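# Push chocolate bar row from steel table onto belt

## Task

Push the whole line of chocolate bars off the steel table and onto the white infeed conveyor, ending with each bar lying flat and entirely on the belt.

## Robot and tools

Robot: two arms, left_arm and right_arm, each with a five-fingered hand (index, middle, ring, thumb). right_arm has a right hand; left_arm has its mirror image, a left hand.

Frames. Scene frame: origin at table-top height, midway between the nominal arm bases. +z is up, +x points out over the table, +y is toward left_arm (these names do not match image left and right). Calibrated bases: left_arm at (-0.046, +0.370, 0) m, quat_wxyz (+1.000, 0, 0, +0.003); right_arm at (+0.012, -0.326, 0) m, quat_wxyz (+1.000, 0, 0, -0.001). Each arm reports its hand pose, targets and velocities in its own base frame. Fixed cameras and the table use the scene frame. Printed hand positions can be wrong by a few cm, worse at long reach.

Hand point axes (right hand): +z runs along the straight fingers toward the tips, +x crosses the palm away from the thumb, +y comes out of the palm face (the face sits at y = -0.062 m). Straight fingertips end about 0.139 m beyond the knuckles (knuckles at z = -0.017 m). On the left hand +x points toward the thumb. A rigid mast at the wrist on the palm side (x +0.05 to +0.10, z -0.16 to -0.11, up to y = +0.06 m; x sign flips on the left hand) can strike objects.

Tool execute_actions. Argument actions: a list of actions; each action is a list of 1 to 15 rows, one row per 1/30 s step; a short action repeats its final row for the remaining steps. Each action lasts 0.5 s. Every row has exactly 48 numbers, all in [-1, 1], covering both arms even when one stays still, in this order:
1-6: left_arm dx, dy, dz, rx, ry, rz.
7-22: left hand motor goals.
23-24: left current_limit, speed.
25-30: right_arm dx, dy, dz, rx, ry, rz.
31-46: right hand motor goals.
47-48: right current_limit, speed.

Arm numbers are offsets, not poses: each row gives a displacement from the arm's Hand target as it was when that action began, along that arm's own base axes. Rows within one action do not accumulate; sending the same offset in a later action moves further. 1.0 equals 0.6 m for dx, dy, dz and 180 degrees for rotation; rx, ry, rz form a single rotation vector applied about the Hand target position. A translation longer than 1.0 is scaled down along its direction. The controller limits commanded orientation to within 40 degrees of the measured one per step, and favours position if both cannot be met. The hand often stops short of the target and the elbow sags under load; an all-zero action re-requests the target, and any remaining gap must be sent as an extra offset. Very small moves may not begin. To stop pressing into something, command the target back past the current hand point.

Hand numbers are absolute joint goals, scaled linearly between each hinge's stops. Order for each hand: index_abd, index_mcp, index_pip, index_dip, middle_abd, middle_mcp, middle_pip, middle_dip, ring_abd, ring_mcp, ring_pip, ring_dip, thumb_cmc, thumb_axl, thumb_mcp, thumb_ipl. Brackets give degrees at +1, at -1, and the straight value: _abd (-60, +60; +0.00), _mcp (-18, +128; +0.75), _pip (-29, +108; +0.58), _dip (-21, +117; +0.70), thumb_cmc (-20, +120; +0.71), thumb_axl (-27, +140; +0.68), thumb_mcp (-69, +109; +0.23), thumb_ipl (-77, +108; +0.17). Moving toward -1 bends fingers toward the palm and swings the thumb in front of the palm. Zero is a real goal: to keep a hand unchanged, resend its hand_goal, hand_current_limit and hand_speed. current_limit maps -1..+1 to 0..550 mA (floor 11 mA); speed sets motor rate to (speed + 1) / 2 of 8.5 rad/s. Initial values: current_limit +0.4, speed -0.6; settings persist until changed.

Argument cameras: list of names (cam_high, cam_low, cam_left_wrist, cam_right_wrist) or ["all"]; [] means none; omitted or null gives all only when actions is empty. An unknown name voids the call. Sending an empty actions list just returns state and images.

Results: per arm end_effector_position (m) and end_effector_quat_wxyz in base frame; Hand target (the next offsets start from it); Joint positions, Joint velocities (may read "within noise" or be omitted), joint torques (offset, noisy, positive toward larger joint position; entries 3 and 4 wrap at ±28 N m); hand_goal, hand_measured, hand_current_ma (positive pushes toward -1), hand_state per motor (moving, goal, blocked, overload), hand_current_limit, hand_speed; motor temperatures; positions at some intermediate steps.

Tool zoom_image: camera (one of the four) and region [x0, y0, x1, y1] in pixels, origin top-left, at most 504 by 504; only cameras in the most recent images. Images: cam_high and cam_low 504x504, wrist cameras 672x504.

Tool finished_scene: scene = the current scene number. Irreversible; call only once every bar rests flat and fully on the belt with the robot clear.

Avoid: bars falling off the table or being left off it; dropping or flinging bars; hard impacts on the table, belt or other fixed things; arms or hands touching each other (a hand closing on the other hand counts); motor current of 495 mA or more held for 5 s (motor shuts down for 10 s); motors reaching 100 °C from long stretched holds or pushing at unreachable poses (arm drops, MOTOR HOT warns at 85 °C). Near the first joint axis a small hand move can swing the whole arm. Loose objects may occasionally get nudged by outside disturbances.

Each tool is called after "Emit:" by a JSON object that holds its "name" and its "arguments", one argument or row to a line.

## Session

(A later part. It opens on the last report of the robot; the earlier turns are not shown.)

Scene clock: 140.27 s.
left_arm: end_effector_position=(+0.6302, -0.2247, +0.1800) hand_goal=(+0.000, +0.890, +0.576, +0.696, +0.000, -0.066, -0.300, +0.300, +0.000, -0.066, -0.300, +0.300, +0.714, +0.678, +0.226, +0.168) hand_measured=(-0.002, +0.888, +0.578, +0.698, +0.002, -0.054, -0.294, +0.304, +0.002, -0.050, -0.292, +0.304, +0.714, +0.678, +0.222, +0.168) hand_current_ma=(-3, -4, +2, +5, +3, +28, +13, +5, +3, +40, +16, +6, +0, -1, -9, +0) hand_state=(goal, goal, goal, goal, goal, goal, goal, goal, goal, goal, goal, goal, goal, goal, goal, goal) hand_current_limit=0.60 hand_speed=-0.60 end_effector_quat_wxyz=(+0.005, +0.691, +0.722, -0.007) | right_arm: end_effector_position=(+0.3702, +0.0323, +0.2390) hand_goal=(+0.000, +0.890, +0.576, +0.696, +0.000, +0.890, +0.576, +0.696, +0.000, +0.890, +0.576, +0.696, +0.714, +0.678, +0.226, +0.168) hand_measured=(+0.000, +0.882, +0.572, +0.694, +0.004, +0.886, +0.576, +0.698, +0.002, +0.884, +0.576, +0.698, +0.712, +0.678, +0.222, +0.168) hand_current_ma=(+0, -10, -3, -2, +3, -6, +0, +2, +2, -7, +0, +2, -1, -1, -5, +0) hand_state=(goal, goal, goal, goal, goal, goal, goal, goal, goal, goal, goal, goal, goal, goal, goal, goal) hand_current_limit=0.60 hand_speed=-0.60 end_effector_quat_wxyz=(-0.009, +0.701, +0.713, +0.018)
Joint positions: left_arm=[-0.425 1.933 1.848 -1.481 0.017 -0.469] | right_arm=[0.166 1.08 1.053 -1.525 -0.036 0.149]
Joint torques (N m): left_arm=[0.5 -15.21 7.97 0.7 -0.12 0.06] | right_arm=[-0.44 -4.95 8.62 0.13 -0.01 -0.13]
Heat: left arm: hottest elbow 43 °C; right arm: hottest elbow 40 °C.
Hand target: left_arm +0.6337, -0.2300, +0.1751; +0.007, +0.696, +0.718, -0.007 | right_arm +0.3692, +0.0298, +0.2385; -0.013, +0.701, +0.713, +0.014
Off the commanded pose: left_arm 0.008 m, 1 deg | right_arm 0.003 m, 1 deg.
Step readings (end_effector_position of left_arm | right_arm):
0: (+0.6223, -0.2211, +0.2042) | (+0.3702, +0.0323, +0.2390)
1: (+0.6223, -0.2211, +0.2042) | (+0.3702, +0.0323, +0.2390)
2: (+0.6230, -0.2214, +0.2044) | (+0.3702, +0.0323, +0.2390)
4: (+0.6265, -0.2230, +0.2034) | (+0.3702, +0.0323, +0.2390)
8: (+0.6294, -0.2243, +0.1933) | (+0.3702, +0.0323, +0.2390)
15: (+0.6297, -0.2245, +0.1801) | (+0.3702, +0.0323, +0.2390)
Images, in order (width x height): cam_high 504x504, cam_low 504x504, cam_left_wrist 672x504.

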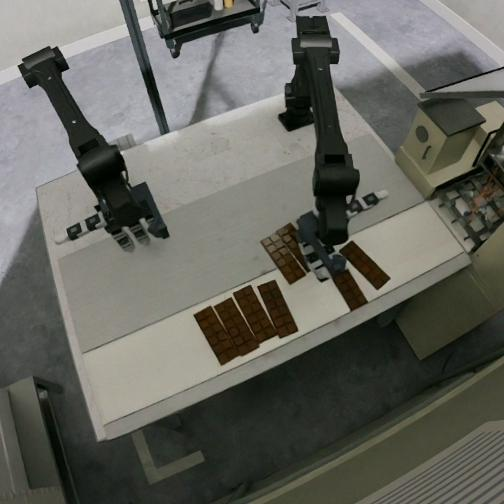

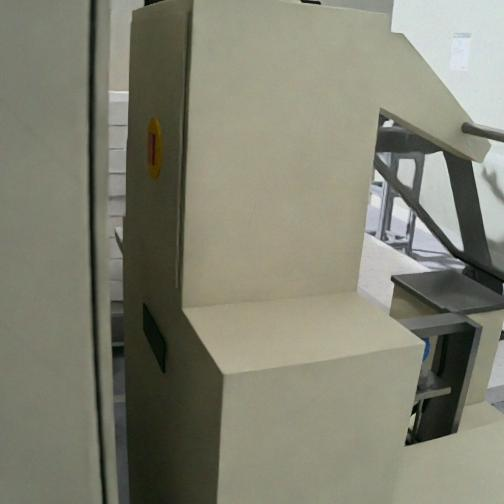

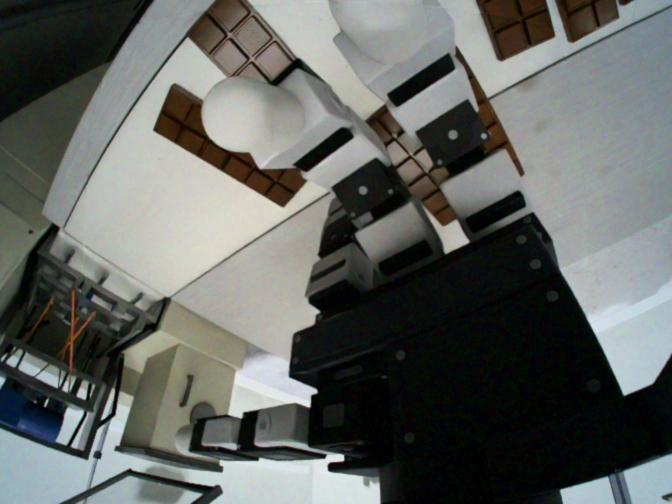

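Emit:
{"name": "execute_actions", "arguments": {
  "actions": [
    [[0.0,0,-0.042,0,0,0,0,0.89,0.576,0.696,0,-0.067,-0.3,0.3,0,-0.067,-0.3,0.3,0.714,0.678,0.226,0.168,0.6,-0.6,0,0,0,0,0,0,0,0.89,0.576,0.696,0,0.89,0.576,0.696,0,0.89,0.576,0.696,0.714,0.678,0.226,0.168,0.6,-0.6]]
  ]
}}

Scene clock: 143.20 s.
left_arm: end_effector_position=(+0.6305, -0.2248, +0.1549) hand_goal=(+0.000, +0.890, +0.576, +0.696, +0.000, -0.066, -0.300, +0.300, +0.000, -0.066, -0.300, +0.300, +0.714, +0.678, +0.226, +0.168) hand_measured=(-0.002, +0.888, +0.578, +0.698, +0.002, -0.054, -0.294, +0.304, +0.002, -0.050, -0.292, +0.304, +0.714, +0.678, +0.222, +0.168) hand_current_ma=(-3, -4, +2, +5, +3, +28, +13, +5, +3, +40, +16, +6, +0, -1, -9, +0) hand_state=(goal, goal, goal, goal, goal, goal, goal, goal, goal, goal, goal, goal, goal, goal, goal, goal) hand_current_limit=0.60 hand_speed=-0.60 end_effector_quat_wxyz=(+0.005, +0.691, +0.722, -0.007) | right_arm: end_effector_position=(+0.3702, +0.0323, +0.2390) hand_goal=(+0.000, +0.890, +0.576, +0.696, +0.000, +0.890, +0.576, +0.696, +0.000, +0.890, +0.576, +0.696, +0.714, +0.678, +0.226, +0.168) hand_measured=(+0.000, +0.882, +0.572, +0.694, +0.004, +0.886, +0.576, +0.698, +0.002, +0.884, +0.576, +0.698, +0.712, +0.678, +0.222, +0.168) hand_current_ma=(+0, -10, -3, -2, +3, -6, +0, +2, +2, -7, +0, +2, -1, -1, -5, +0) hand_state=(goal, goal, goal, goal, goal, goal, goal, goal, goal, goal, goal, goal, goal, goal, goal, goal) hand_current_limit=0.60 hand_speed=-0.60 end_effector_quat_wxyz=(-0.009, +0.701, +0.713, +0.018)
Joint positions: left_arm=[-0.425 1.942 1.796 -1.42 0.017 -0.469] | right_arm=[0.166 1.08 1.053 -1.525 -0.036 0.149]
Joint torques (N m): left_arm=[0.5 -14.74 7.91 0.72 -0.12 0.07] | right_arm=[-0.5 -4.95 8.66 0.12 0.02 -0.11]
Heat: left arm: hottest elbow 43 °C; right arm: hottest elbow 40 °C.
Hand target: left_arm +0.6337, -0.2300, +0.1500; +0.007, +0.696, +0.718, -0.007 | right_arm +0.3692, +0.0298, +0.2385; -0.013, +0.701, +0.713, +0.014
Off the commanded pose: left_arm 0.008 m, 1 deg | right_arm 0.003 m, 1 deg.
Step readings (end_effector_position of left_arm | right_arm):
0: (+0.6302, -0.2247, +0.1800) | (+0.3702, +0.0323, +0.2390)
1: (+0.6302, -0.2247, +0.1799) | (+0.3702, +0.0323, +0.2390)
2: (+0.6307, -0.2249, +0.1788) | (+0.3702, +0.0323, +0.2390)
4: (+0.6320, -0.2255, +0.1742) | (+0.3702, +0.0323, +0.2390)
8: (+0.6294, -0.2243, +0.1608) | (+0.3702, +0.0323, +0.2390)
15: (+0.6303, -0.2247, +0.1548) | (+0.3702, +0.0323, +0.2390)

Emit:
{"name": "execute_actions", "arguments": {
  "actions": [
    [[0.0,-0.058,-0.003,0,0,0,0,0.89,0.576,0.696,0,-0.067,-0.3,0.3,0,-0.067,-0.3,0.3,0.714,0.678,0.226,0.168,0.6,-0.6,0,0,0,0,0,0,0,0.89,0.576,0.696,0,0.89,0.576,0.696,0,0.89,0.576,0.696,0.714,0.678,0.226,0.168,0.6,-0.6]]
  ],
  "cameras": ["cam_high"]
}}

Emit:
{"name": "zoom_image", "arguments": {
  "camera": "cam_high",
  "region": [250, 180, 390, 320]
}}

Scene clock: 144.73 s.
left_arm: end_effector_position=(+0.6246, -0.2536, +0.1474) hand_goal=(+0.000, +0.890, +0.576, +0.696, +0.000, -0.066, -0.300, +0.300, +0.000, -0.066, -0.300, +0.300, +0.714, +0.678, +0.226, +0.168) hand_measured=(+0.020, +0.894, +0.580, +0.698, +0.002, -0.054, -0.294, +0.304, +0.002, -0.050, -0.292, +0.304, +0.714, +0.678, +0.222, +0.168) hand_current_ma=(+43, +8, +5, +3, +2, +28, +13, +5, +2, +40, +16, +6, +0, -1, -10, +0) hand_state=(goal, goal, goal, goal, goal, goal, goal, goal, goal, goal, goal, goal, goal, goal, goal, goal) hand_current_limit=0.60 hand_speed=-0.60 end_effector_quat_wxyz=(+0.001, +0.699, +0.715, -0.006) | right_arm: end_effector_position=(+0.3702, +0.0323, +0.2390) hand_goal=(+0.000, +0.890, +0.576, +0.696, +0.000, +0.890, +0.576, +0.696, +0.000, +0.890, +0.576, +0.696, +0.714, +0.678, +0.226, +0.168) hand_measured=(+0.000, +0.882, +0.572, +0.694, +0.004, +0.886, +0.576, +0.698, +0.002, +0.884, +0.576, +0.698, +0.712, +0.678, +0.222, +0.168) hand_current_ma=(+0, -10, -3, -2, +3, -6, +0, +2, +2, -7, +0, +2, -1, -1, -5, +0) hand_state=(goal, goal, goal, goal, goal, goal, goal, goal, goal, goal, goal, goal, goal, goal, goal, goal) hand_current_limit=0.60 hand_speed=-0.60 end_effector_quat_wxyz=(-0.009, +0.701, +0.713, +0.018)
Joint positions: left_arm=[-0.472 1.967 1.814 -1.42 0.012 -0.495] | right_arm=[0.166 1.08 1.053 -1.525 -0.036 0.149]
Joint torques (N m): left_arm=[0.21 -14.15 10.89 0.06 0.09 -0.19] | right_arm=[-0.5 -4.84 8.66 0.09 -0.01 -0.12]
Heat: left arm: hottest elbow 43 °C; right arm: hottest elbow 40 °C.
Hand target: left_arm +0.6337, -0.2648, +0.1482; +0.007, +0.696, +0.718, -0.007 | right_arm +0.3692, +0.0298, +0.2385; -0.013, +0.701, +0.713, +0.014
Off the commanded pose: left_arm 0.014 m, 1 deg | right_arm 0.003 m, 1 deg.
Step readings (end_effector_position of left_arm | right_arm):
0: (+0.6305, -0.2248, +0.1549) | (+0.3702, +0.0323, +0.2390)
1: (+0.6305, -0.2248, +0.1549) | (+0.3702, +0.0323, +0.2390)
2: (+0.6302, -0.2255, +0.1546) | (+0.3702, +0.0323, +0.2390)
4: (+0.6291, -0.2281, +0.1529) | (+0.3702, +0.0323, +0.2390)
8: (+0.6258, -0.2415, +0.1468) | (+0.3702, +0.0323, +0.2390)
15: (+0.6242, -0.2535, +0.1476) | (+0.3702, +0.0323, +0.2390)
Images, in order (width x height): cam_high 504x504.

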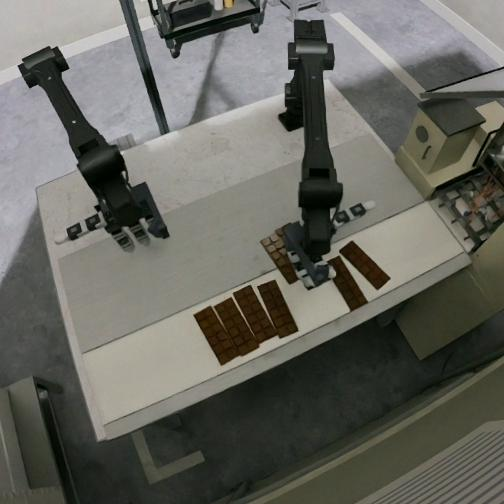

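Scaled by 3.600 from the camera's 504x504 image, which has a finer 720x720 frame.

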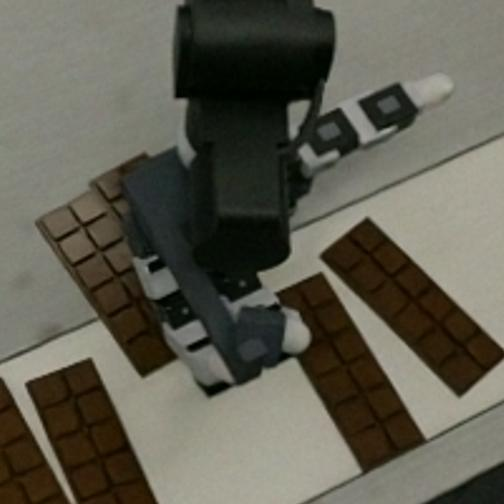

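Emit:
{"name": "execute_actions", "arguments": {
  "actions": [
    [[0.0,0.025,0.1,0,0,0,0,0.89,0.576,0.696,0,-0.067,-0.3,0.3,0,-0.067,-0.3,0.3,0.714,0.678,0.226,0.168,0.6,-0.6,0,0,0,0,0,0,0,0.89,0.576,0.696,0,0.89,0.576,0.696,0,0.89,0.576,0.696,0.714,0.678,0.226,0.168,0.6,-0.6]],
    [[0.09,0.08,0.02,0,0,0,-0.1,0.4125,0.576,0.696,0.1,0.4125,0.576,0.696,0,-0.067,-0.3,0.3,0.714,0.678,0.226,0.168,0.6,-0.6,0,0,0,0,0,0,0,0.89,0.576,0.696,0,0.89,0.576,0.696,0,0.89,0.576,0.696,0.714,0.678,0.226,0.168,0.6,-0.6]]
  ],
  "cameras": ["cam_high", "cam_left_wrist"]
}}

Emit:
{"name": "zoom_image", "arguments": {
  "camera": "cam_high",
  "region": [250, 180, 390, 320]
}}

Scene clock: 148.27 s.
left_arm: end_effector_position=(+0.6782, -0.1939, +0.2064) hand_goal=(-0.100, +0.412, +0.576, +0.696, +0.100, +0.412, +0.576, +0.696, +0.000, -0.066, -0.300, +0.300, +0.714, +0.678, +0.226, +0.168) hand_measured=(-0.094, +0.418, +0.578, +0.698, +0.092, +0.412, +0.570, +0.694, +0.002, -0.050, -0.292, +0.304, +0.714, +0.678, +0.222, +0.168) hand_current_ma=(+10, +12, +3, +3, -12, -1, -11, -4, +2, +40, +16, +6, +0, -1, -10, +0) hand_state=(goal, goal, goal, goal, goal, goal, goal, goal, goal, goal, goal, goal, goal, goal, goal, goal) hand_current_limit=0.60 hand_speed=-0.60 end_effector_quat_wxyz=(-0.004, +0.690, +0.724, -0.011) | right_arm: end_effector_position=(+0.3702, +0.0323, +0.2390) hand_goal=(+0.000, +0.890, +0.576, +0.696, +0.000, +0.890, +0.576, +0.696, +0.000, +0.890, +0.576, +0.696, +0.714, +0.678, +0.226, +0.168) hand_measured=(+0.000, +0.882, +0.572, +0.694, +0.004, +0.886, +0.576, +0.698, +0.002, +0.884, +0.576, +0.698, +0.712, +0.678, +0.222, +0.168) hand_current_ma=(+0, -10, -3, -2, +3, -6, +0, +2, +2, -7, +0, +2, -1, -1, -5, +0) hand_state=(goal, goal, goal, goal, goal, goal, goal, goal, goal, goal, goal, goal, goal, goal, goal, goal) hand_current_limit=0.60 hand_speed=-0.60 end_effector_quat_wxyz=(-0.009, +0.701, +0.713, +0.018)
Joint positions: left_arm=[-0.35 2.051 2.105 -1.643 0.018 -0.398] | right_arm=[0.166 1.08 1.053 -1.525 -0.036 0.149]
Joint torques (N m): left_arm=[0.5 -15.97 11.36 -0.21 -0.11 0.1] | right_arm=[-0.44 -4.84 8.62 0.08 0 -0.11]
Heat: left arm: hottest elbow 44 °C; right arm: hottest elbow 40 °C.
Hand target: left_arm +0.6876, -0.2020, +0.2200; +0.007, +0.697, +0.717, -0.007 | right_arm +0.3692, +0.0298, +0.2385; -0.013, +0.701, +0.713, +0.014
Off the commanded pose: left_arm 0.018 m, 2 deg | right_arm 0.003 m, 1 deg.
Step readings (end_effector_position of left_arm | right_arm):
0: (+0.6246, -0.2536, +0.1474) | (+0.3702, +0.0323, +0.2390)
1: (+0.6245, -0.2536, +0.1478) | (+0.3702, +0.0323, +0.2390)
2: (+0.6238, -0.2533, +0.1488) | (+0.3702, +0.0323, +0.2390)
4: (+0.6205, -0.2522, +0.1536) | (+0.3702, +0.0323, +0.2390)
8: (+0.6207, -0.2521, +0.1704) | (+0.3702, +0.0323, +0.2390)
15: (+0.6221, -0.2514, +0.1816) | (+0.3702, +0.0323, +0.2390)
16: (+0.6223, -0.2507, +0.1822) | (+0.3702, +0.0323, +0.2390)
17: (+0.6230, -0.2497, +0.1836) | (+0.3702, +0.0323, +0.2390)
19: (+0.6304, -0.2450, +0.1902) | (+0.3702, +0.0323, +0.2390)
23: (+0.6573, -0.2190, +0.2094) | (+0.3702, +0.0323, +0.2390)
30: (+0.6808, -0.1801, +0.2198) | (+0.3702, +0.0323, +0.2390)
Images, in order (width x height): cam_high 504x504, cam_left_wrist 672x504.

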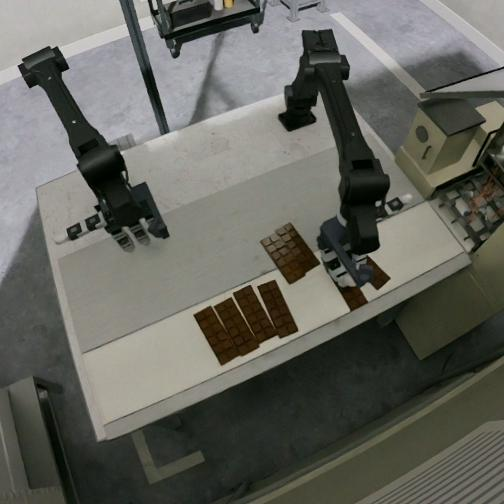

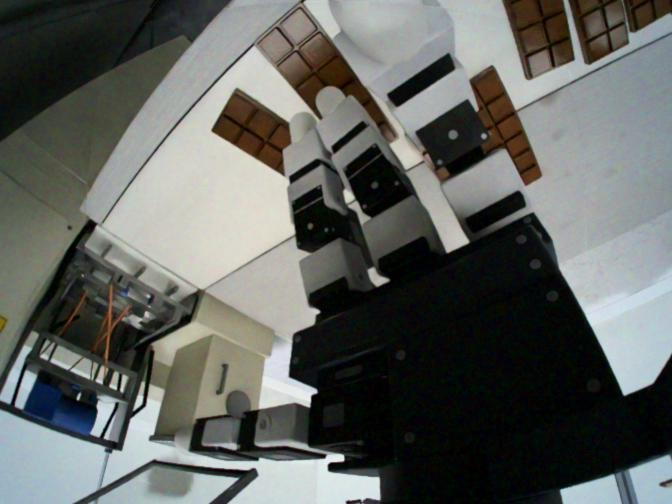

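Scaled by 3.600 from the camera's 504x504 image, which has a finer 720x720 frame.

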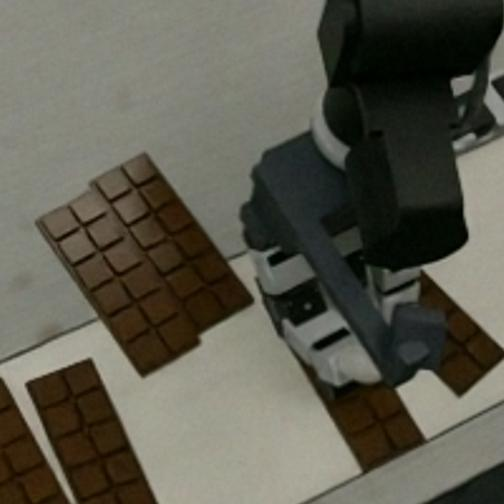

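Emit:
{"name": "execute_actions", "arguments": {
  "actions": [
    [[0.0,-0.008,-0.075,0,0,0,-0.1,0.4125,0.576,0.696,0.1,0.4125,0.576,0.696,0,-0.067,-0.3,0.3,0.714,0.678,0.226,0.168,0.6,-0.6,0,0,0,0,0,0,0,0.89,0.576,0.696,0,0.89,0.576,0.696,0,0.89,0.576,0.696,0.714,0.678,0.226,0.168,0.6,-0.6]]
  ],
  "cameras": ["cam_high", "cam_left_wrist"]
}}

Emit:
{"name": "zoom_image", "arguments": {
  "camera": "cam_left_wrist",
  "region": [200, 0, 480, 210]
}}

Emit:
{"name": "execute_actions", "arguments": {
  "actions": [],
  "cameras": ["cam_high"]
}}

Emit:
{"name": "zoom_image", "arguments": {
  "camera": "cam_high",
  "region": [280, 200, 400, 320]
}}

Scene clock: 151.17 s.
left_arm: end_effector_position=(+0.6853, -0.1971, +0.1794) hand_goal=(-0.100, +0.412, +0.576, +0.696, +0.100, +0.412, +0.576, +0.696, +0.000, -0.066, -0.300, +0.300, +0.714, +0.678, +0.226, +0.168) hand_measured=(-0.094, +0.418, +0.578, +0.698, +0.092, +0.412, +0.570, +0.694, +0.002, -0.052, -0.292, +0.304, +0.714, +0.678, +0.222, +0.168) hand_current_ma=(+10, +12, +3, +3, -12, -1, -10, -4, +2, +38, +16, +6, +0, -1, -10, +0) hand_state=(goal, goal, goal, goal, goal, goal, goal, goal, goal, goal, goal, goal, goal, goal, goal, goal) hand_current_limit=0.60 hand_speed=-0.60 end_effector_quat_wxyz=(+0.004, +0.690, +0.724, -0.008) | right_arm: end_effector_position=(+0.3702, +0.0323, +0.2390) hand_goal=(+0.000, +0.890, +0.576, +0.696, +0.000, +0.890, +0.576, +0.696, +0.000, +0.890, +0.576, +0.696, +0.714, +0.678, +0.226, +0.168) hand_measured=(+0.000, +0.882, +0.572, +0.694, +0.004, +0.886, +0.576, +0.698, +0.002, +0.884, +0.576, +0.698, +0.712, +0.678, +0.222, +0.168) hand_current_ma=(+0, -10, -3, -2, +3, -6, +0, +2, +2, -7, +0, +2, -1, -1, -5, +0) hand_state=(goal, goal, goal, goal, goal, goal, goal, goal, goal, goal, goal, goal, goal, goal, goal, goal) hand_current_limit=0.60 hand_speed=-0.60 end_effector_quat_wxyz=(-0.009, +0.701, +0.713, +0.018)
Joint positions: left_arm=[-0.351 2.059 2.045 -1.555 0.018 -0.398] | right_arm=[0.166 1.08 1.053 -1.525 -0.036 0.149]
Joint torques (N m): left_arm=[0.03 -16.91 8.03 0.72 -0.1 0.04] | right_arm=[-0.5 -4.95 8.66 0.16 0.01 -0.12]
Heat: left arm: hottest elbow 44 °C; right arm: hottest elbow 40 °C.
Hand target: left_arm +0.6876, -0.2067, +0.1753; +0.007, +0.696, +0.717, -0.007 | right_arm +0.3692, +0.0298, +0.2385; -0.013, +0.701, +0.713, +0.014
Off the commanded pose: left_arm 0.011 m, 1 deg | right_arm 0.003 m, 1 deg.
Step readings (end_effector_position of left_arm | right_arm):
0: (+0.6782, -0.1939, +0.2064) | (+0.3702, +0.0323, +0.2390)
1: (+0.6782, -0.1939, +0.2064) | (+0.3702, +0.0323, +0.2390)
2: (+0.6787, -0.1941, +0.2065) | (+0.3702, +0.0323, +0.2390)
4: (+0.6828, -0.1956, +0.2043) | (+0.3702, +0.0323, +0.2390)
8: (+0.6847, -0.1963, +0.1906) | (+0.3702, +0.0323, +0.2390)
15: (+0.6849, -0.1969, +0.1793) | (+0.3702, +0.0323, +0.2390)
Images, in order (width x height): cam_high 504x504, cam_left_wrist 672x504.

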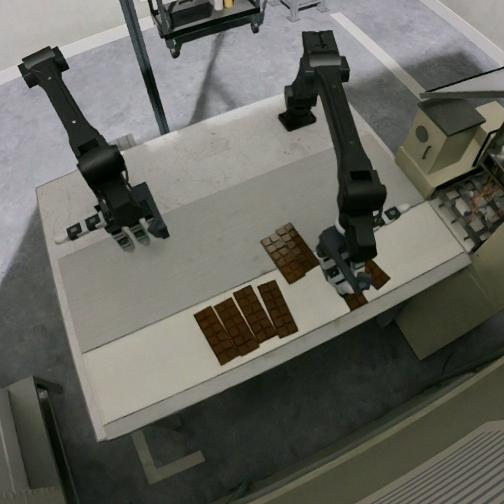

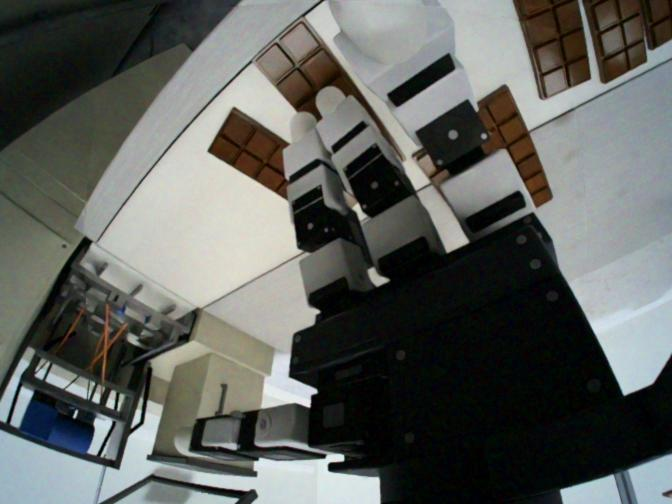

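Scaled by 1.800 from the camera's 672x504 image, which has a finer 960x720 frame.

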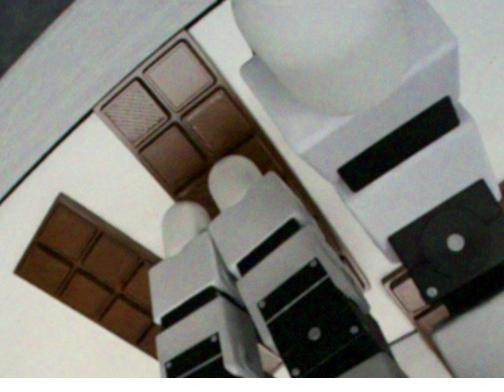

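Scene clock: 151.17 s.
left_arm: end_effector_position=(+0.6853, -0.1971, +0.1794) hand_goal=(-0.100, +0.412, +0.576, +0.696, +0.100, +0.412, +0.576, +0.696, +0.000, -0.066, -0.300, +0.300, +0.714, +0.678, +0.226, +0.168) hand_measured=(-0.094, +0.418, +0.578, +0.698, +0.092, +0.412, +0.570, +0.694, +0.002, -0.052, -0.292, +0.304, +0.714, +0.678, +0.222, +0.168) hand_current_ma=(+10, +12, +3, +3, -12, -1, -10, -4, +2, +38, +16, +6, +0, -1, -10, +0) hand_state=(goal, goal, goal, goal, goal, goal, goal, goal, goal, goal, goal, goal, goal, goal, goal, goal) hand_current_limit=0.60 hand_speed=-0.60 end_effector_quat_wxyz=(+0.004, +0.690, +0.724, -0.008) | right_arm: end_effector_position=(+0.3702, +0.0323, +0.2390) hand_goal=(+0.000, +0.890, +0.576, +0.696, +0.000, +0.890, +0.576, +0.696, +0.000, +0.890, +0.576, +0.696, +0.714, +0.678, +0.226, +0.168) hand_measured=(+0.000, +0.882, +0.572, +0.694, +0.004, +0.886, +0.576, +0.698, +0.002, +0.884, +0.576, +0.698, +0.712, +0.678, +0.222, +0.168) hand_current_ma=(+0, -10, -3, -2, +3, -6, +0, +2, +2, -7, +0, +2, -1, -1, -5, +0) hand_state=(goal, goal, goal, goal, goal, goal, goal, goal, goal, goal, goal, goal, goal, goal, goal, goal) hand_current_limit=0.60 hand_speed=-0.60 end_effector_quat_wxyz=(-0.009, +0.701, +0.713, +0.018)
Joint positions: left_arm=[-0.351 2.059 2.045 -1.555 0.018 -0.398] | right_arm=[0.166 1.08 1.053 -1.525 -0.036 0.149]
Joint velocities: within noise
Joint torques (N m): left_arm=[0.03 -16.91 8.03 0.72 -0.1 0.04] | right_arm=[-0.5 -4.95 8.66 0.16 0.01 -0.12]
Motor temperatures (°C): left_arm=[31 37 44 30 32 32] | right_arm=[33 34 40 29 31 31]
Heat: left arm: hottest elbow 44 °C; right arm: hottest elbow 40 °C.
Hand target: left_arm +0.6876, -0.2067, +0.1753; +0.007, +0.696, +0.717, -0.007 | right_arm +0.3692, +0.0298, +0.2385; -0.013, +0.701, +0.713, +0.014
Off the commanded pose: left_arm 0.011 m, 1 deg | right_arm 0.003 m, 1 deg.
Images, in order (width x height): cam_high 504x504.

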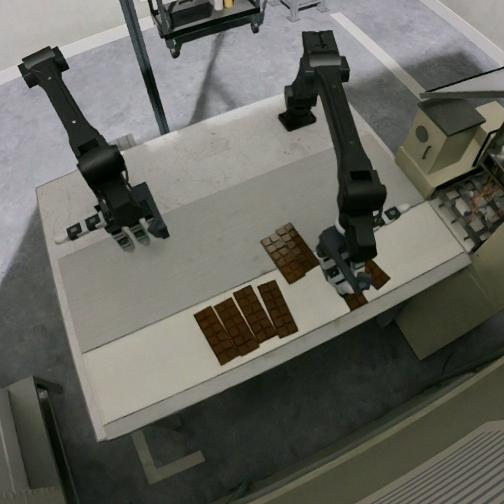

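Scaled by 4.200 from the camera's 504x504 image, which has a finer 720x720 frame.

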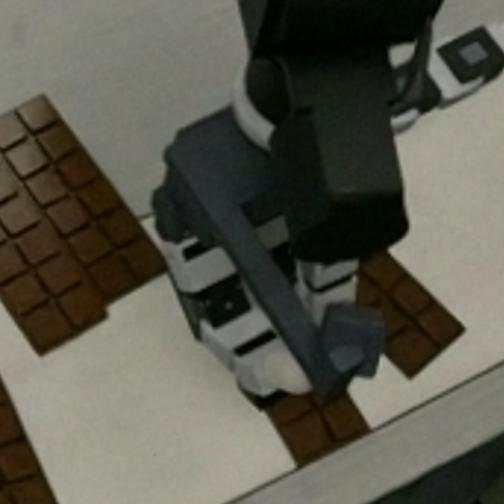

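Emit:
{"name": "execute_actions", "arguments": {
  "actions": [
    [[0.0,-0.003,-0.053,0,0,0,-0.1,0.4125,0.576,0.696,0.1,0.4125,0.576,0.696,0,-0.067,-0.3,0.3,0.714,0.678,0.226,0.168,0.6,-0.6,0,0,0,0,0,0,0,0.89,0.576,0.696,0,0.89,0.576,0.696,0,0.89,0.576,0.696,0.714,0.678,0.226,0.168,0.6,-0.6]]
  ],
  "cameras": ["cam_high", "cam_left_wrist"]
}}

Emit:
{"name": "zoom_image", "arguments": {
  "camera": "cam_left_wrist",
  "region": [200, 0, 480, 210]
}}

Scene clock: 153.80 s.
left_arm: end_effector_position=(+0.6857, -0.2002, +0.1496) hand_goal=(-0.100, +0.412, +0.576, +0.696, +0.100, +0.412, +0.576, +0.696, +0.000, -0.066, -0.300, +0.300, +0.714, +0.678, +0.226, +0.168) hand_measured=(-0.094, +0.416, +0.578, +0.698, +0.092, +0.412, +0.574, +0.694, +0.002, -0.052, -0.292, +0.304, +0.714, +0.678, +0.222, +0.168) hand_current_ma=(+10, +6, +3, +3, -15, -1, -4, -4, +2, +37, +15, +6, +0, -1, -10, +0) hand_state=(goal, goal, goal, goal, goal, goal, goal, goal, goal, goal, goal, goal, goal, goal, goal, goal) hand_current_limit=0.60 hand_speed=-0.60 end_effector_quat_wxyz=(+0.006, +0.691, +0.722, -0.007) | right_arm: end_effector_position=(+0.3702, +0.0323, +0.2390) hand_goal=(+0.000, +0.890, +0.576, +0.696, +0.000, +0.890, +0.576, +0.696, +0.000, +0.890, +0.576, +0.696, +0.714, +0.678, +0.226, +0.168) hand_measured=(+0.000, +0.882, +0.572, +0.694, +0.004, +0.886, +0.576, +0.698, +0.002, +0.884, +0.576, +0.698, +0.712, +0.678, +0.222, +0.168) hand_current_ma=(+0, -10, -3, -2, +3, -6, +0, +2, +2, -7, +0, +2, -1, -1, -5, +0) hand_state=(goal, goal, goal, goal, goal, goal, goal, goal, goal, goal, goal, goal, goal, goal, goal, goal) hand_current_limit=0.60 hand_speed=-0.60 end_effector_quat_wxyz=(-0.009, +0.701, +0.713, +0.018)
Joint positions: left_arm=[-0.355 2.065 1.977 -1.477 0.018 -0.398] | right_arm=[0.166 1.08 1.053 -1.525 -0.036 0.149]
Joint torques (N m): left_arm=[0.21 -16.26 7.8 0.76 -0.12 0.01] | right_arm=[-0.62 -4.89 8.66 0.09 0.01 -0.11]
Heat: left arm: hottest elbow 44 °C; right arm: hottest elbow 40 °C.
Hand target: left_arm +0.6877, -0.2084, +0.1435; +0.007, +0.696, +0.718, -0.007 | right_arm +0.3692, +0.0298, +0.2385; -0.013, +0.701, +0.713, +0.014
Off the commanded pose: left_arm 0.011 m, 1 deg | right_arm 0.003 m, 1 deg.
Step readings (end_effector_position of left_arm | right_arm):
0: (+0.6853, -0.1971, +0.1794) | (+0.3702, +0.0323, +0.2390)
1: (+0.6854, -0.1971, +0.1792) | (+0.3702, +0.0323, +0.2390)
2: (+0.6860, -0.1973, +0.1775) | (+0.3702, +0.0323, +0.2390)
4: (+0.6877, -0.1985, +0.1714) | (+0.3702, +0.0323, +0.2390)
8: (+0.6841, -0.1984, +0.1532) | (+0.3702, +0.0323, +0.2390)
15: (+0.6856, -0.1991, +0.1494) | (+0.3702, +0.0323, +0.2390)
Images, in order (width x height): cam_high 504x504, cam_left_wrist 672x504.

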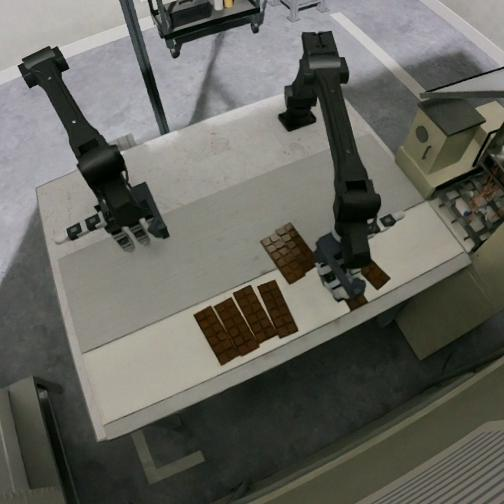

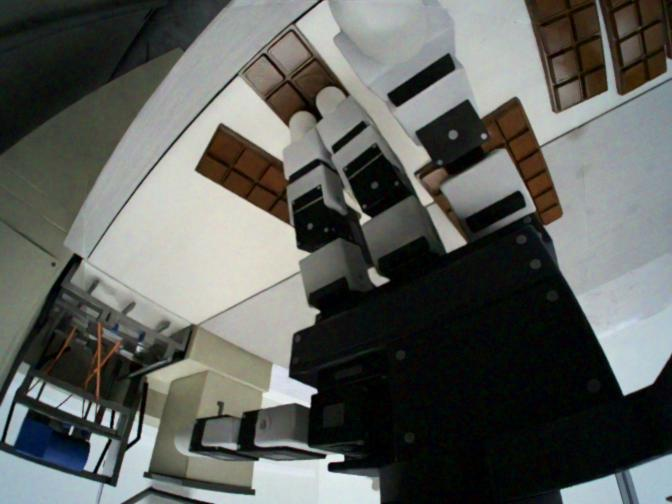

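Scaled by 1.800 from the camera's 672x504 image, which has a finer 960x720 frame.

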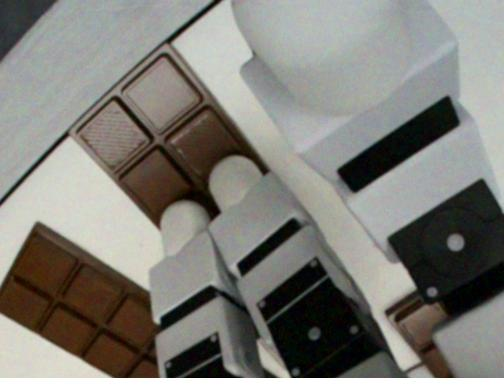

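Emit:
{"name": "execute_actions", "arguments": {
  "actions": [
    [[0.0,0,-0.017,0,0,0,-0.1,0.4125,0.576,0.696,0.1,0.4125,0.576,0.696,0,-0.067,-0.3,0.3,0.714,0.678,0.226,0.168,0.6,-0.6,0,0,0,0,0,0,0,0.89,0.576,0.696,0,0.89,0.576,0.696,0,0.89,0.576,0.696,0.714,0.678,0.226,0.168,0.6,-0.6]],
    [[-0.05,0.006,0,0,0,0,-0.1,0.4125,0.576,0.696,0.1,0.4125,0.576,0.696,0,-0.067,-0.3,0.3,0.714,0.678,0.226,0.168,0.6,-0.6,0,0,0,0,0,0,0,0.89,0.576,0.696,0,0.89,0.576,0.696,0,0.89,0.576,0.696,0.714,0.678,0.226,0.168,0.6,-0.6]]
  ],
  "cameras": ["cam_high", "cam_left_wrist"]
}}

Emit:
{"name": "zoom_image", "arguments": {
  "camera": "cam_left_wrist",
  "region": [200, 0, 480, 210]
}}

Emit:
{"name": "zoom_image", "arguments": {
  "camera": "cam_high",
  "region": [280, 200, 400, 320]
}}

Scene clock: 156.20 s.
left_arm: end_effector_position=(+0.6656, -0.1998, +0.1455) hand_goal=(-0.100, +0.412, +0.576, +0.696, +0.100, +0.412, +0.576, +0.696, +0.000, -0.066, -0.300, +0.300, +0.714, +0.678, +0.226, +0.168) hand_measured=(-0.096, +0.390, +0.560, +0.688, +0.090, +0.388, +0.560, +0.688, +0.002, -0.052, -0.292, +0.304, +0.714, +0.678, +0.222, +0.168) hand_current_ma=(+6, -59, -39, -18, -18, -70, -39, -14, +2, +37, +15, +6, +0, -1, -10, +0) hand_state=(goal, blocked, goal, goal, goal, blocked, goal, goal, goal, goal, goal, goal, goal, goal, goal, goal) hand_current_limit=0.60 hand_speed=-0.60 end_effector_quat_wxyz=(+0.018, +0.695, +0.719, +0.000) | right_arm: end_effector_position=(+0.3702, +0.0323, +0.2390) hand_goal=(+0.000, +0.890, +0.576, +0.696, +0.000, +0.890, +0.576, +0.696, +0.000, +0.890, +0.576, +0.696, +0.714, +0.678, +0.226, +0.168) hand_measured=(+0.000, +0.882, +0.572, +0.694, +0.004, +0.886, +0.576, +0.698, +0.002, +0.884, +0.576, +0.698, +0.712, +0.678, +0.222, +0.168) hand_current_ma=(+0, -10, -3, -2, +3, -6, +0, +2, +2, -7, +0, +2, -1, -1, -5, +0) hand_state=(goal, goal, goal, goal, goal, goal, goal, goal, goal, goal, goal, goal, goal, goal, goal, goal) hand_current_limit=0.60 hand_speed=-0.60 end_effector_quat_wxyz=(-0.009, +0.701, +0.713, +0.018)
Joint positions: left_arm=[-0.365 1.99 1.839 -1.387 0.015 -0.398] | right_arm=[0.166 1.08 1.053 -1.525 -0.036 0.149]
Joint torques (N m): left_arm=[0.03 -16.15 6.34 0.34 -0.02 -0.11] | right_arm=[-0.44 -4.89 8.66 0.12 0.02 -0.11]
Heat: left arm: hottest elbow 44 °C; right arm: hottest elbow 40 °C.
Hand target: left_arm +0.6577, -0.2048, +0.1333; +0.008, +0.696, +0.718, -0.007 | right_arm +0.3692, +0.0298, +0.2385; -0.013, +0.701, +0.713, +0.014
Off the commanded pose: left_arm 0.015 m, 1 deg | right_arm 0.003 m, 1 deg.
Step readings (end_effector_position of left_arm | right_arm):
0: (+0.6857, -0.2002, +0.1496) | (+0.3702, +0.0323, +0.2390)
1: (+0.6857, -0.2002, +0.1496) | (+0.3702, +0.0323, +0.2390)
2: (+0.6858, -0.2002, +0.1493) | (+0.3702, +0.0323, +0.2390)
4: (+0.6857, -0.2001, +0.1484) | (+0.3702, +0.0323, +0.2390)
8: (+0.6853, -0.2008, +0.1478) | (+0.3702, +0.0323, +0.2390)
15: (+0.6851, -0.2009, +0.1479) | (+0.3702, +0.0323, +0.2390)
16: (+0.6848, -0.2008, +0.1476) | (+0.3702, +0.0323, +0.2390)
17: (+0.6836, -0.2006, +0.1473) | (+0.3702, +0.0323, +0.2390)
19: (+0.6776, -0.2001, +0.1464) | (+0.3702, +0.0323, +0.2390)
23: (+0.6682, -0.1994, +0.1454) | (+0.3702, +0.0323, +0.2390)
30: (+0.6656, -0.1998, +0.1454) | (+0.3702, +0.0323, +0.2390)
Images, in order (width x height): cam_high 504x504, cam_left_wrist 672x504.

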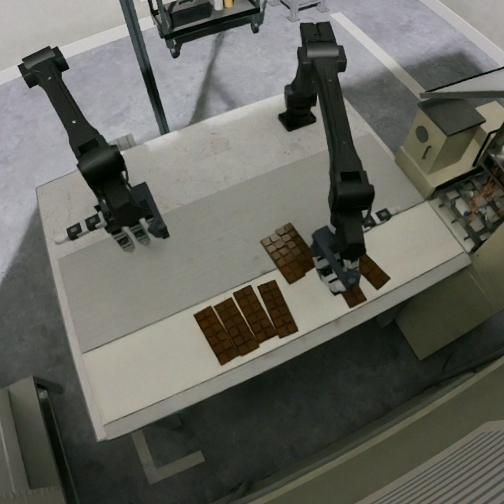

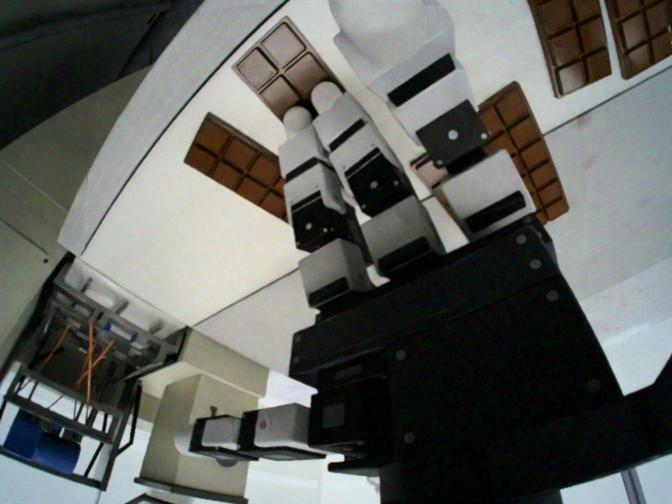

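Scaled by 1.800 from the camera's 672x504 image, which has a finer 960x720 frame.

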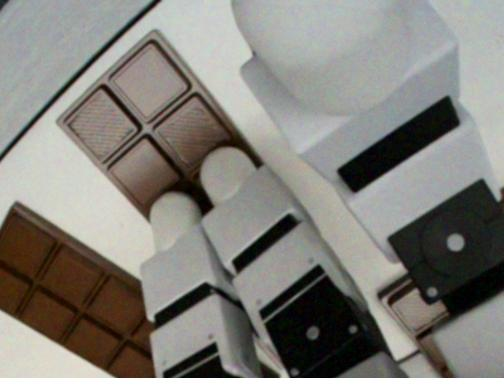

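Scaled by 4.200 from the camera's 504x504 image, which has a finer 720x720 frame.

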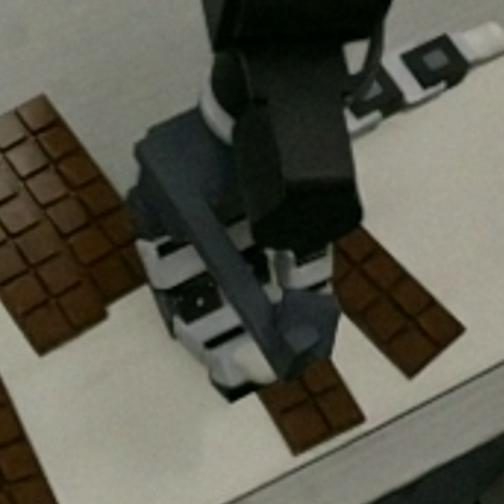

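Emit:
{"name": "execute_actions", "arguments": {
  "actions": [
    [[-0.03,0.0,-0.003,0,0,0,-0.1,0.4125,0.576,0.696,0.1,0.4125,0.576,0.696,0,-0.067,-0.3,0.3,0.714,0.678,0.226,0.168,0.6,-0.6,0,0,0,0,0,0,0,0.89,0.576,0.696,0,0.89,0.576,0.696,0,0.89,0.576,0.696,0.714,0.678,0.226,0.168,0.6,-0.6]]
  ],
  "cameras": ["cam_high"]
}}

Emit:
{"name": "zoom_image", "arguments": {
  "camera": "cam_high",
  "region": [280, 200, 400, 320]
}}

Scene clock: 157.63 s.
left_arm: end_effector_position=(+0.6488, -0.1991, +0.1442) hand_goal=(-0.100, +0.412, +0.576, +0.696, +0.100, +0.412, +0.576, +0.696, +0.000, -0.066, -0.300, +0.300, +0.714, +0.678, +0.226, +0.168) hand_measured=(-0.098, +0.384, +0.554, +0.684, +0.090, +0.380, +0.556, +0.686, +0.002, -0.052, -0.292, +0.304, +0.714, +0.678, +0.222, +0.168) hand_current_ma=(+4, -84, -54, -26, -20, -96, -52, -20, +2, +37, +15, +6, +0, -1, -10, +0) hand_state=(goal, blocked, blocked, goal, goal, blocked, blocked, goal, goal, goal, goal, goal, goal, goal, goal, goal) hand_current_limit=0.60 hand_speed=-0.60 end_effector_quat_wxyz=(+0.018, +0.698, +0.716, +0.001) | right_arm: end_effector_position=(+0.3702, +0.0323, +0.2390) hand_goal=(+0.000, +0.890, +0.576, +0.696, +0.000, +0.890, +0.576, +0.696, +0.000, +0.890, +0.576, +0.696, +0.714, +0.678, +0.226, +0.168) hand_measured=(+0.000, +0.882, +0.572, +0.694, +0.004, +0.886, +0.576, +0.698, +0.002, +0.884, +0.576, +0.698, +0.712, +0.678, +0.222, +0.168) hand_current_ma=(+0, -10, -3, -2, +3, -6, +0, +2, +2, -7, +0, +2, -1, -1, -5, +0) hand_state=(goal, goal, goal, goal, goal, goal, goal, goal, goal, goal, goal, goal, goal, goal, goal, goal) hand_current_limit=0.60 hand_speed=-0.60 end_effector_quat_wxyz=(-0.009, +0.701, +0.713, +0.018)
Joint positions: left_arm=[-0.374 1.944 1.764 -1.356 0.013 -0.4] | right_arm=[0.166 1.08 1.053 -1.525 -0.036 0.149]
Joint torques (N m): left_arm=[-0.15 -15.5 6.43 0.17 0.07 -0.2] | right_arm=[-0.5 -5.01 8.68 0.1 0 -0.12]
Heat: left arm: hottest elbow 43 °C; right arm: hottest elbow 40 °C.
Hand target: left_arm +0.6397, -0.2047, +0.1312; +0.007, +0.696, +0.718, -0.007 | right_arm +0.3692, +0.0298, +0.2385; -0.013, +0.701, +0.713, +0.014
Off the commanded pose: left_arm 0.017 m, 2 deg | right_arm 0.003 m, 1 deg.
Step readings (end_effector_position of left_arm | right_arm):
0: (+0.6655, -0.1997, +0.1453) | (+0.3702, +0.0323, +0.2390)
1: (+0.6653, -0.1997, +0.1451) | (+0.3702, +0.0323, +0.2390)
2: (+0.6646, -0.2000, +0.1451) | (+0.3702, +0.0323, +0.2390)
4: (+0.6604, -0.2000, +0.1445) | (+0.3702, +0.0323, +0.2390)
8: (+0.6510, -0.1991, +0.1444) | (+0.3702, +0.0323, +0.2390)
15: (+0.6488, -0.1992, +0.1443) | (+0.3702, +0.0323, +0.2390)
Images, in order (width x height): cam_high 504x504.

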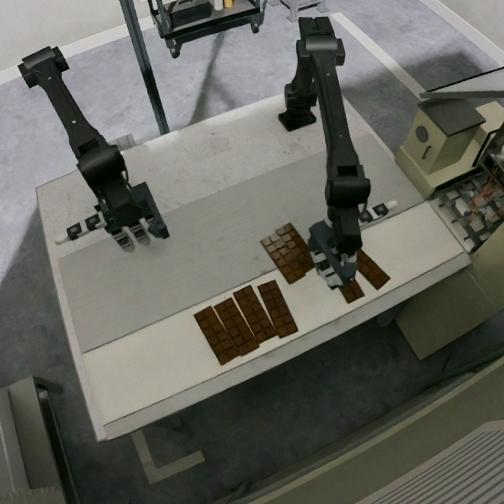

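Scaled by 4.200 from the camera's 504x504 image, which has a finer 720x720 frame.

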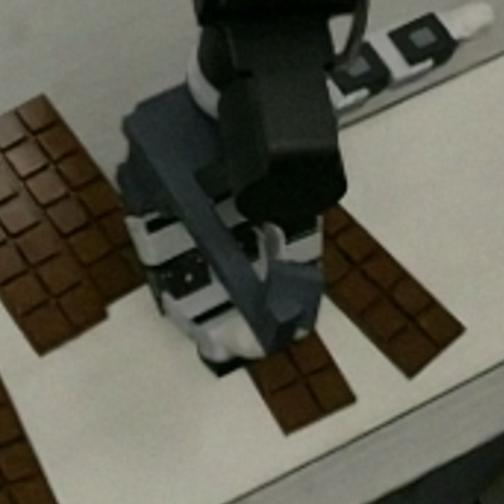

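Emit:
{"name": "execute_actions", "arguments": {
  "actions": [
    [[0.01,0.0,0.13,0,0,0,-0.1,0.4125,0.576,0.696,0.1,0.4125,0.576,0.696,0,-0.067,-0.3,0.3,0.714,0.678,0.226,0.168,0.6,-0.6,0,0,0,0,0,0,0,0.89,0.576,0.696,0,0.89,0.576,0.696,0,0.89,0.576,0.696,0.714,0.678,0.226,0.168,0.6,-0.6]],
    [[-0.3,0.02,0.0,0,0,0,-0.15,0.89,0.576,0.696,0,-0.067,-0.3,0.3,0.1,0.89,0.576,0.696,0.714,0.678,0.226,0.168,0.6,-0.6,0,0,0,0,0,0,0,0.89,0.576,0.696,0,0.89,0.576,0.696,0,0.89,0.576,0.696,0.714,0.678,0.226,0.168,0.6,-0.6]]
  ],
  "cameras": ["cam_high"]
}}

Emit:
{"name": "zoom_image", "arguments": {
  "camera": "cam_high",
  "region": [250, 190, 400, 340]
}}

Scene clock: 159.83 s.
left_arm: end_effector_position=(+0.4622, -0.1916, +0.2107) hand_goal=(-0.150, +0.890, +0.576, +0.696, +0.000, -0.066, -0.300, +0.300, +0.100, +0.890, +0.576, +0.696, +0.714, +0.678, +0.226, +0.168) hand_measured=(-0.146, +0.884, +0.574, +0.694, +0.002, -0.048, -0.292, +0.304, +0.096, +0.882, +0.572, +0.694, +0.712, +0.678, +0.222, +0.168) hand_current_ma=(+5, -12, -2, -4, +4, +47, +16, +5, -4, -16, -6, -4, -3, -1, -10, +0) hand_state=(goal, goal, goal, goal, goal, goal, goal, goal, goal, goal, goal, goal, goal, goal, goal, goal) hand_current_limit=0.60 hand_speed=-0.60 end_effector_quat_wxyz=(+0.003, +0.701, +0.713, -0.010) | right_arm: end_effector_position=(+0.3702, +0.0323, +0.2390) hand_goal=(+0.000, +0.890, +0.576, +0.696, +0.000, +0.890, +0.576, +0.696, +0.000, +0.890, +0.576, +0.696, +0.714, +0.678, +0.226, +0.168) hand_measured=(+0.000, +0.882, +0.572, +0.694, +0.004, +0.886, +0.576, +0.698, +0.002, +0.884, +0.576, +0.698, +0.712, +0.678, +0.222, +0.168) hand_current_ma=(+0, -10, -3, -2, +3, -6, +0, +2, +2, -7, +0, +2, -1, -1, -5, +0) hand_state=(goal, goal, goal, goal, goal, goal, goal, goal, goal, goal, goal, goal, goal, goal, goal, goal) hand_current_limit=0.60 hand_speed=-0.60 end_effector_quat_wxyz=(-0.009, +0.701, +0.713, +0.018)
Joint positions: left_arm=[-0.509 1.483 1.341 -1.427 0.021 -0.526] | right_arm=[0.166 1.08 1.053 -1.525 -0.036 0.149]
Joint torques (N m): left_arm=[0.97 -9.41 7.8 0.65 -0.2 -0.17] | right_arm=[-0.26 -4.89 8.61 0.14 0 -0.11]
Heat: left arm: hottest elbow 43 °C; right arm: hottest elbow 40 °C.
Hand target: left_arm +0.4656, -0.1928, +0.2095; +0.007, +0.696, +0.718, -0.007 | right_arm +0.3692, +0.0298, +0.2385; -0.013, +0.701, +0.713, +0.014
Off the commanded pose: left_arm 0.004 m, 1 deg | right_arm 0.003 m, 1 deg.
Step readings (end_effector_position of left_arm | right_arm):
0: (+0.6488, -0.1991, +0.1445) | (+0.3702, +0.0323, +0.2390)
1: (+0.6487, -0.1991, +0.1444) | (+0.3702, +0.0323, +0.2390)
2: (+0.6479, -0.1988, +0.1454) | (+0.3702, +0.0323, +0.2390)
4: (+0.6413, -0.1967, +0.1491) | (+0.3702, +0.0323, +0.2390)
8: (+0.6348, -0.1943, +0.1644) | (+0.3702, +0.0323, +0.2390)
15: (+0.6392, -0.1962, +0.1848) | (+0.3702, +0.0323, +0.2390)
16: (+0.6385, -0.1961, +0.1849) | (+0.3702, +0.0323, +0.2390)
17: (+0.6330, -0.1975, +0.1826) | (+0.3702, +0.0323, +0.2390)
19: (+0.5999, -0.1896, +0.1714) | (+0.3702, +0.0323, +0.2390)
23: (+0.5130, -0.1804, +0.1622) | (+0.3702, +0.0323, +0.2390)
30: (+0.4653, -0.1961, +0.2086) | (+0.3702, +0.0323, +0.2390)
Images, in order (width x height): cam_high 504x504.

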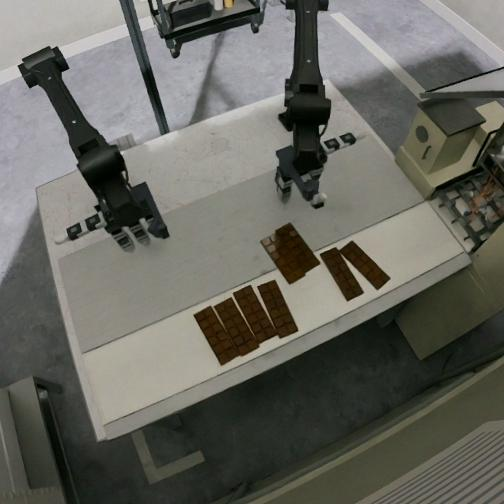

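Scaled by 3.360 from the camera's 504x504 image, which has a finer 720x720 frame.

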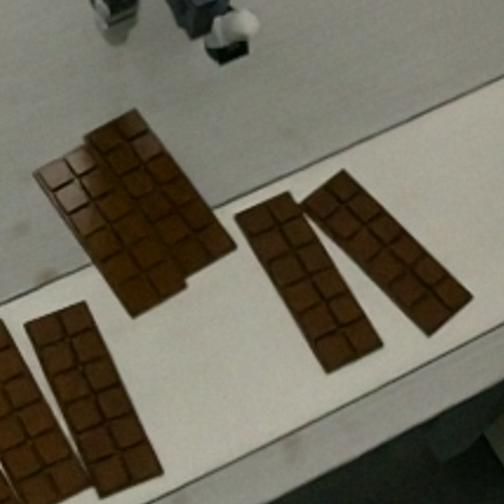

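Emit:
{"name": "execute_actions", "arguments": {
  "actions": [
    [[0.0,-0.115,0.0,0,0,0.039,-0.15,0.89,0.576,0.696,0,-0.067,-0.3,0.3,0.1,0.89,0.576,0.696,0.714,0.678,0.226,0.168,0.6,-0.6,0,0,0,0,0,0,0,0.89,0.576,0.696,0,0.89,0.576,0.696,0,0.89,0.576,0.696,0.714,0.678,0.226,0.168,0.6,-0.6]],
    [[0.0,0.0,-0.06,0,0,0,-0.15,0.89,0.576,0.696,0,-0.067,-0.3,0.3,0.1,0.89,0.576,0.696,0.714,0.678,0.226,0.168,0.6,-0.6,0,0,0,0,0,0,0,0.89,0.576,0.696,0,0.89,0.576,0.696,0,0.89,0.576,0.696,0.714,0.678,0.226,0.168,0.6,-0.6]]
  ],
  "cameras": ["cam_high"]
}}

Emit:
{"name": "zoom_image", "arguments": {
  "camera": "cam_high",
  "region": [240, 170, 360, 290]
}}

Scene clock: 165.27 s.
left_arm: end_effector_position=(+0.4605, -0.2646, +0.1784) hand_goal=(-0.150, +0.890, +0.576, +0.696, +0.000, -0.066, -0.300, +0.300, +0.100, +0.890, +0.576, +0.696, +0.714, +0.678, +0.226, +0.168) hand_measured=(-0.148, +0.884, +0.574, +0.694, +0.002, -0.048, -0.292, +0.304, +0.098, +0.884, +0.572, +0.694, +0.712, +0.678, +0.222, +0.168) hand_current_ma=(+4, -12, -2, -4, +3, +46, +16, +5, -3, -14, -6, -4, -2, -1, -10, +0) hand_state=(goal, goal, goal, goal, goal, goal, goal, goal, goal, goal, goal, goal, goal, goal, goal, goal) hand_current_limit=0.60 hand_speed=-0.60 end_effector_quat_wxyz=(+0.007, +0.660, +0.751, -0.007) | right_arm: end_effector_position=(+0.3702, +0.0323, +0.2390) hand_goal=(+0.000, +0.890, +0.576, +0.696, +0.000, +0.890, +0.576, +0.696, +0.000, +0.890, +0.576, +0.696, +0.714, +0.678, +0.226, +0.168) hand_measured=(+0.000, +0.882, +0.572, +0.694, +0.004, +0.886, +0.576, +0.698, +0.002, +0.884, +0.576, +0.698, +0.712, +0.678, +0.222, +0.168) hand_current_ma=(+0, -10, -3, -2, +3, -6, +0, +2, +2, -7, +0, +2, -1, -1, -5, +0) hand_state=(goal, goal, goal, goal, goal, goal, goal, goal, goal, goal, goal, goal, goal, goal, goal, goal) hand_current_limit=0.60 hand_speed=-0.60 end_effector_quat_wxyz=(-0.009, +0.701, +0.713, +0.018)
Joint positions: left_arm=[-0.66 1.612 1.402 -1.347 0.016 -0.789] | right_arm=[0.166 1.08 1.053 -1.525 -0.036 0.149]
Joint torques (N m): left_arm=[1.38 -10.7 7.64 0.59 -0.22 -0.16] | right_arm=[-0.44 -4.89 8.68 0.1 0 -0.13]
Heat: left arm: hottest elbow 43 °C; right arm: hottest elbow 40 °C.
Hand target: left_arm +0.4656, -0.2619, +0.1733; +0.008, +0.651, +0.759, -0.006 | right_arm +0.3692, +0.0298, +0.2385; -0.013, +0.701, +0.713, +0.014
Off the commanded pose: left_arm 0.008 m, 1 deg | right_arm 0.003 m, 1 deg.
Step readings (end_effector_position of left_arm | right_arm):
0: (+0.4622, -0.1915, +0.2107) | (+0.3702, +0.0323, +0.2390)
1: (+0.4622, -0.1915, +0.2106) | (+0.3702, +0.0323, +0.2390)
2: (+0.4609, -0.1930, +0.2099) | (+0.3702, +0.0323, +0.2390)
4: (+0.4587, -0.2001, +0.2074) | (+0.3702, +0.0323, +0.2390)
8: (+0.4523, -0.2386, +0.1977) | (+0.3702, +0.0323, +0.2390)
15: (+0.4483, -0.2607, +0.1882) | (+0.3702, +0.0323, +0.2390)
16: (+0.4488, -0.2595, +0.1886) | (+0.3702, +0.0323, +0.2390)
17: (+0.4496, -0.2592, +0.1888) | (+0.3702, +0.0323, +0.2390)
19: (+0.4535, -0.2613, +0.1888) | (+0.3702, +0.0323, +0.2390)
23: (+0.4606, -0.2651, +0.1867) | (+0.3702, +0.0323, +0.2390)
30: (+0.4601, -0.2645, +0.1788) | (+0.3702, +0.0323, +0.2390)
Images, in order (width x height): cam_high 504x504.

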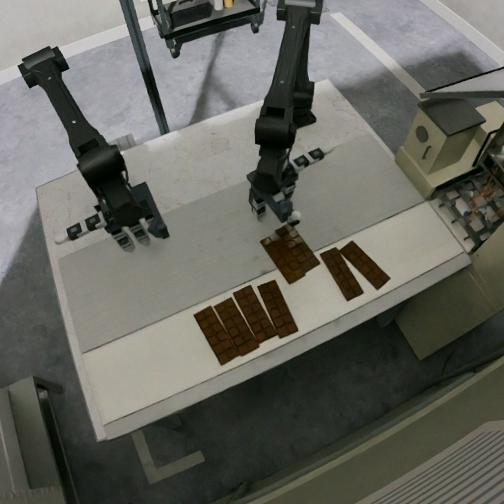

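Scaled by 4.200 from the camera's 504x504 image, which has a finer 720x720 frame.

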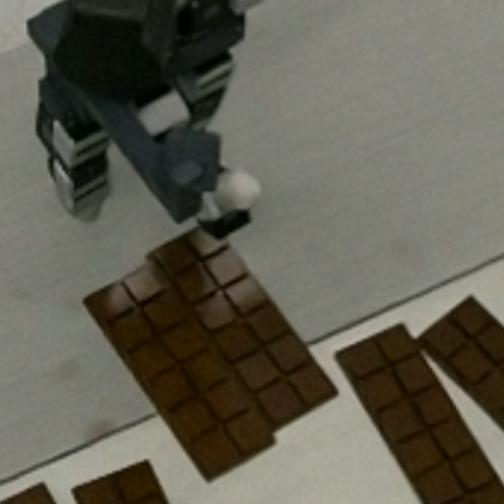

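Emit:
{"name": "execute_actions", "arguments": {
  "actions": [
    [[0.0,0.0,-0.04,0,0,0,-0.15,0.89,0.576,0.696,0,-0.067,-0.3,0.3,0.1,0.89,0.576,0.696,0.714,0.678,0.226,0.168,0.6,-0.6,0,0,0,0,0,0,0,0.89,0.576,0.696,0,0.89,0.576,0.696,0,0.89,0.576,0.696,0.714,0.678,0.226,0.168,0.6,-0.6]]
  ]
}}

Scene clock: 166.73 s.
left_arm: end_effector_position=(+0.4604, -0.2645, +0.1522) hand_goal=(-0.150, +0.890, +0.576, +0.696, +0.000, -0.066, -0.300, +0.300, +0.100, +0.890, +0.576, +0.696, +0.714, +0.678, +0.226, +0.168) hand_measured=(-0.148, +0.884, +0.574, +0.694, +0.002, -0.048, -0.292, +0.304, +0.098, +0.884, +0.572, +0.694, +0.712, +0.678, +0.222, +0.168) hand_current_ma=(+4, -12, -2, -4, +3, +46, +15, +5, -3, -14, -6, -4, -2, -1, -10, +0) hand_state=(goal, goal, goal, goal, goal, goal, goal, goal, goal, goal, goal, goal, goal, goal, goal, goal) hand_current_limit=0.60 hand_speed=-0.60 end_effector_quat_wxyz=(+0.005, +0.660, +0.752, -0.008) | right_arm: end_effector_position=(+0.3702, +0.0323, +0.2390) hand_goal=(+0.000, +0.890, +0.576, +0.696, +0.000, +0.890, +0.576, +0.696, +0.000, +0.890, +0.576, +0.696, +0.714, +0.678, +0.226, +0.168) hand_measured=(+0.000, +0.882, +0.572, +0.694, +0.004, +0.886, +0.576, +0.698, +0.002, +0.884, +0.576, +0.698, +0.712, +0.678, +0.222, +0.168) hand_current_ma=(+0, -10, -3, -2, +3, -6, +0, +2, +2, -7, +0, +2, -1, -1, -5, +0) hand_state=(goal, goal, goal, goal, goal, goal, goal, goal, goal, goal, goal, goal, goal, goal, goal, goal) hand_current_limit=0.60 hand_speed=-0.60 end_effector_quat_wxyz=(-0.009, +0.701, +0.713, +0.018)
Joint positions: left_arm=[-0.66 1.631 1.355 -1.286 0.016 -0.79] | right_arm=[0.166 1.08 1.053 -1.525 -0.036 0.149]
Joint torques (N m): left_arm=[1.38 -10.87 7.61 0.61 -0.22 -0.18] | right_arm=[-0.44 -4.78 8.66 0.16 0 -0.11]
Heat: left arm: hottest elbow 43 °C; right arm: hottest elbow 40 °C.
Hand target: left_arm +0.4657, -0.2619, +0.1495; +0.008, +0.651, +0.759, -0.006 | right_arm +0.3692, +0.0298, +0.2385; -0.013, +0.701, +0.713, +0.014
Off the commanded pose: left_arm 0.007 m, 1 deg | right_arm 0.003 m, 1 deg.
Step readings (end_effector_position of left_arm | right_arm):
0: (+0.4605, -0.2646, +0.1784) | (+0.3702, +0.0323, +0.2390)
1: (+0.4605, -0.2646, +0.1783) | (+0.3702, +0.0323, +0.2390)
2: (+0.4608, -0.2648, +0.1772) | (+0.3702, +0.0323, +0.2390)
4: (+0.4616, -0.2655, +0.1728) | (+0.3702, +0.0323, +0.2390)
8: (+0.4597, -0.2639, +0.1599) | (+0.3702, +0.0323, +0.2390)
15: (+0.4602, -0.2643, +0.1521) | (+0.3702, +0.0323, +0.2390)


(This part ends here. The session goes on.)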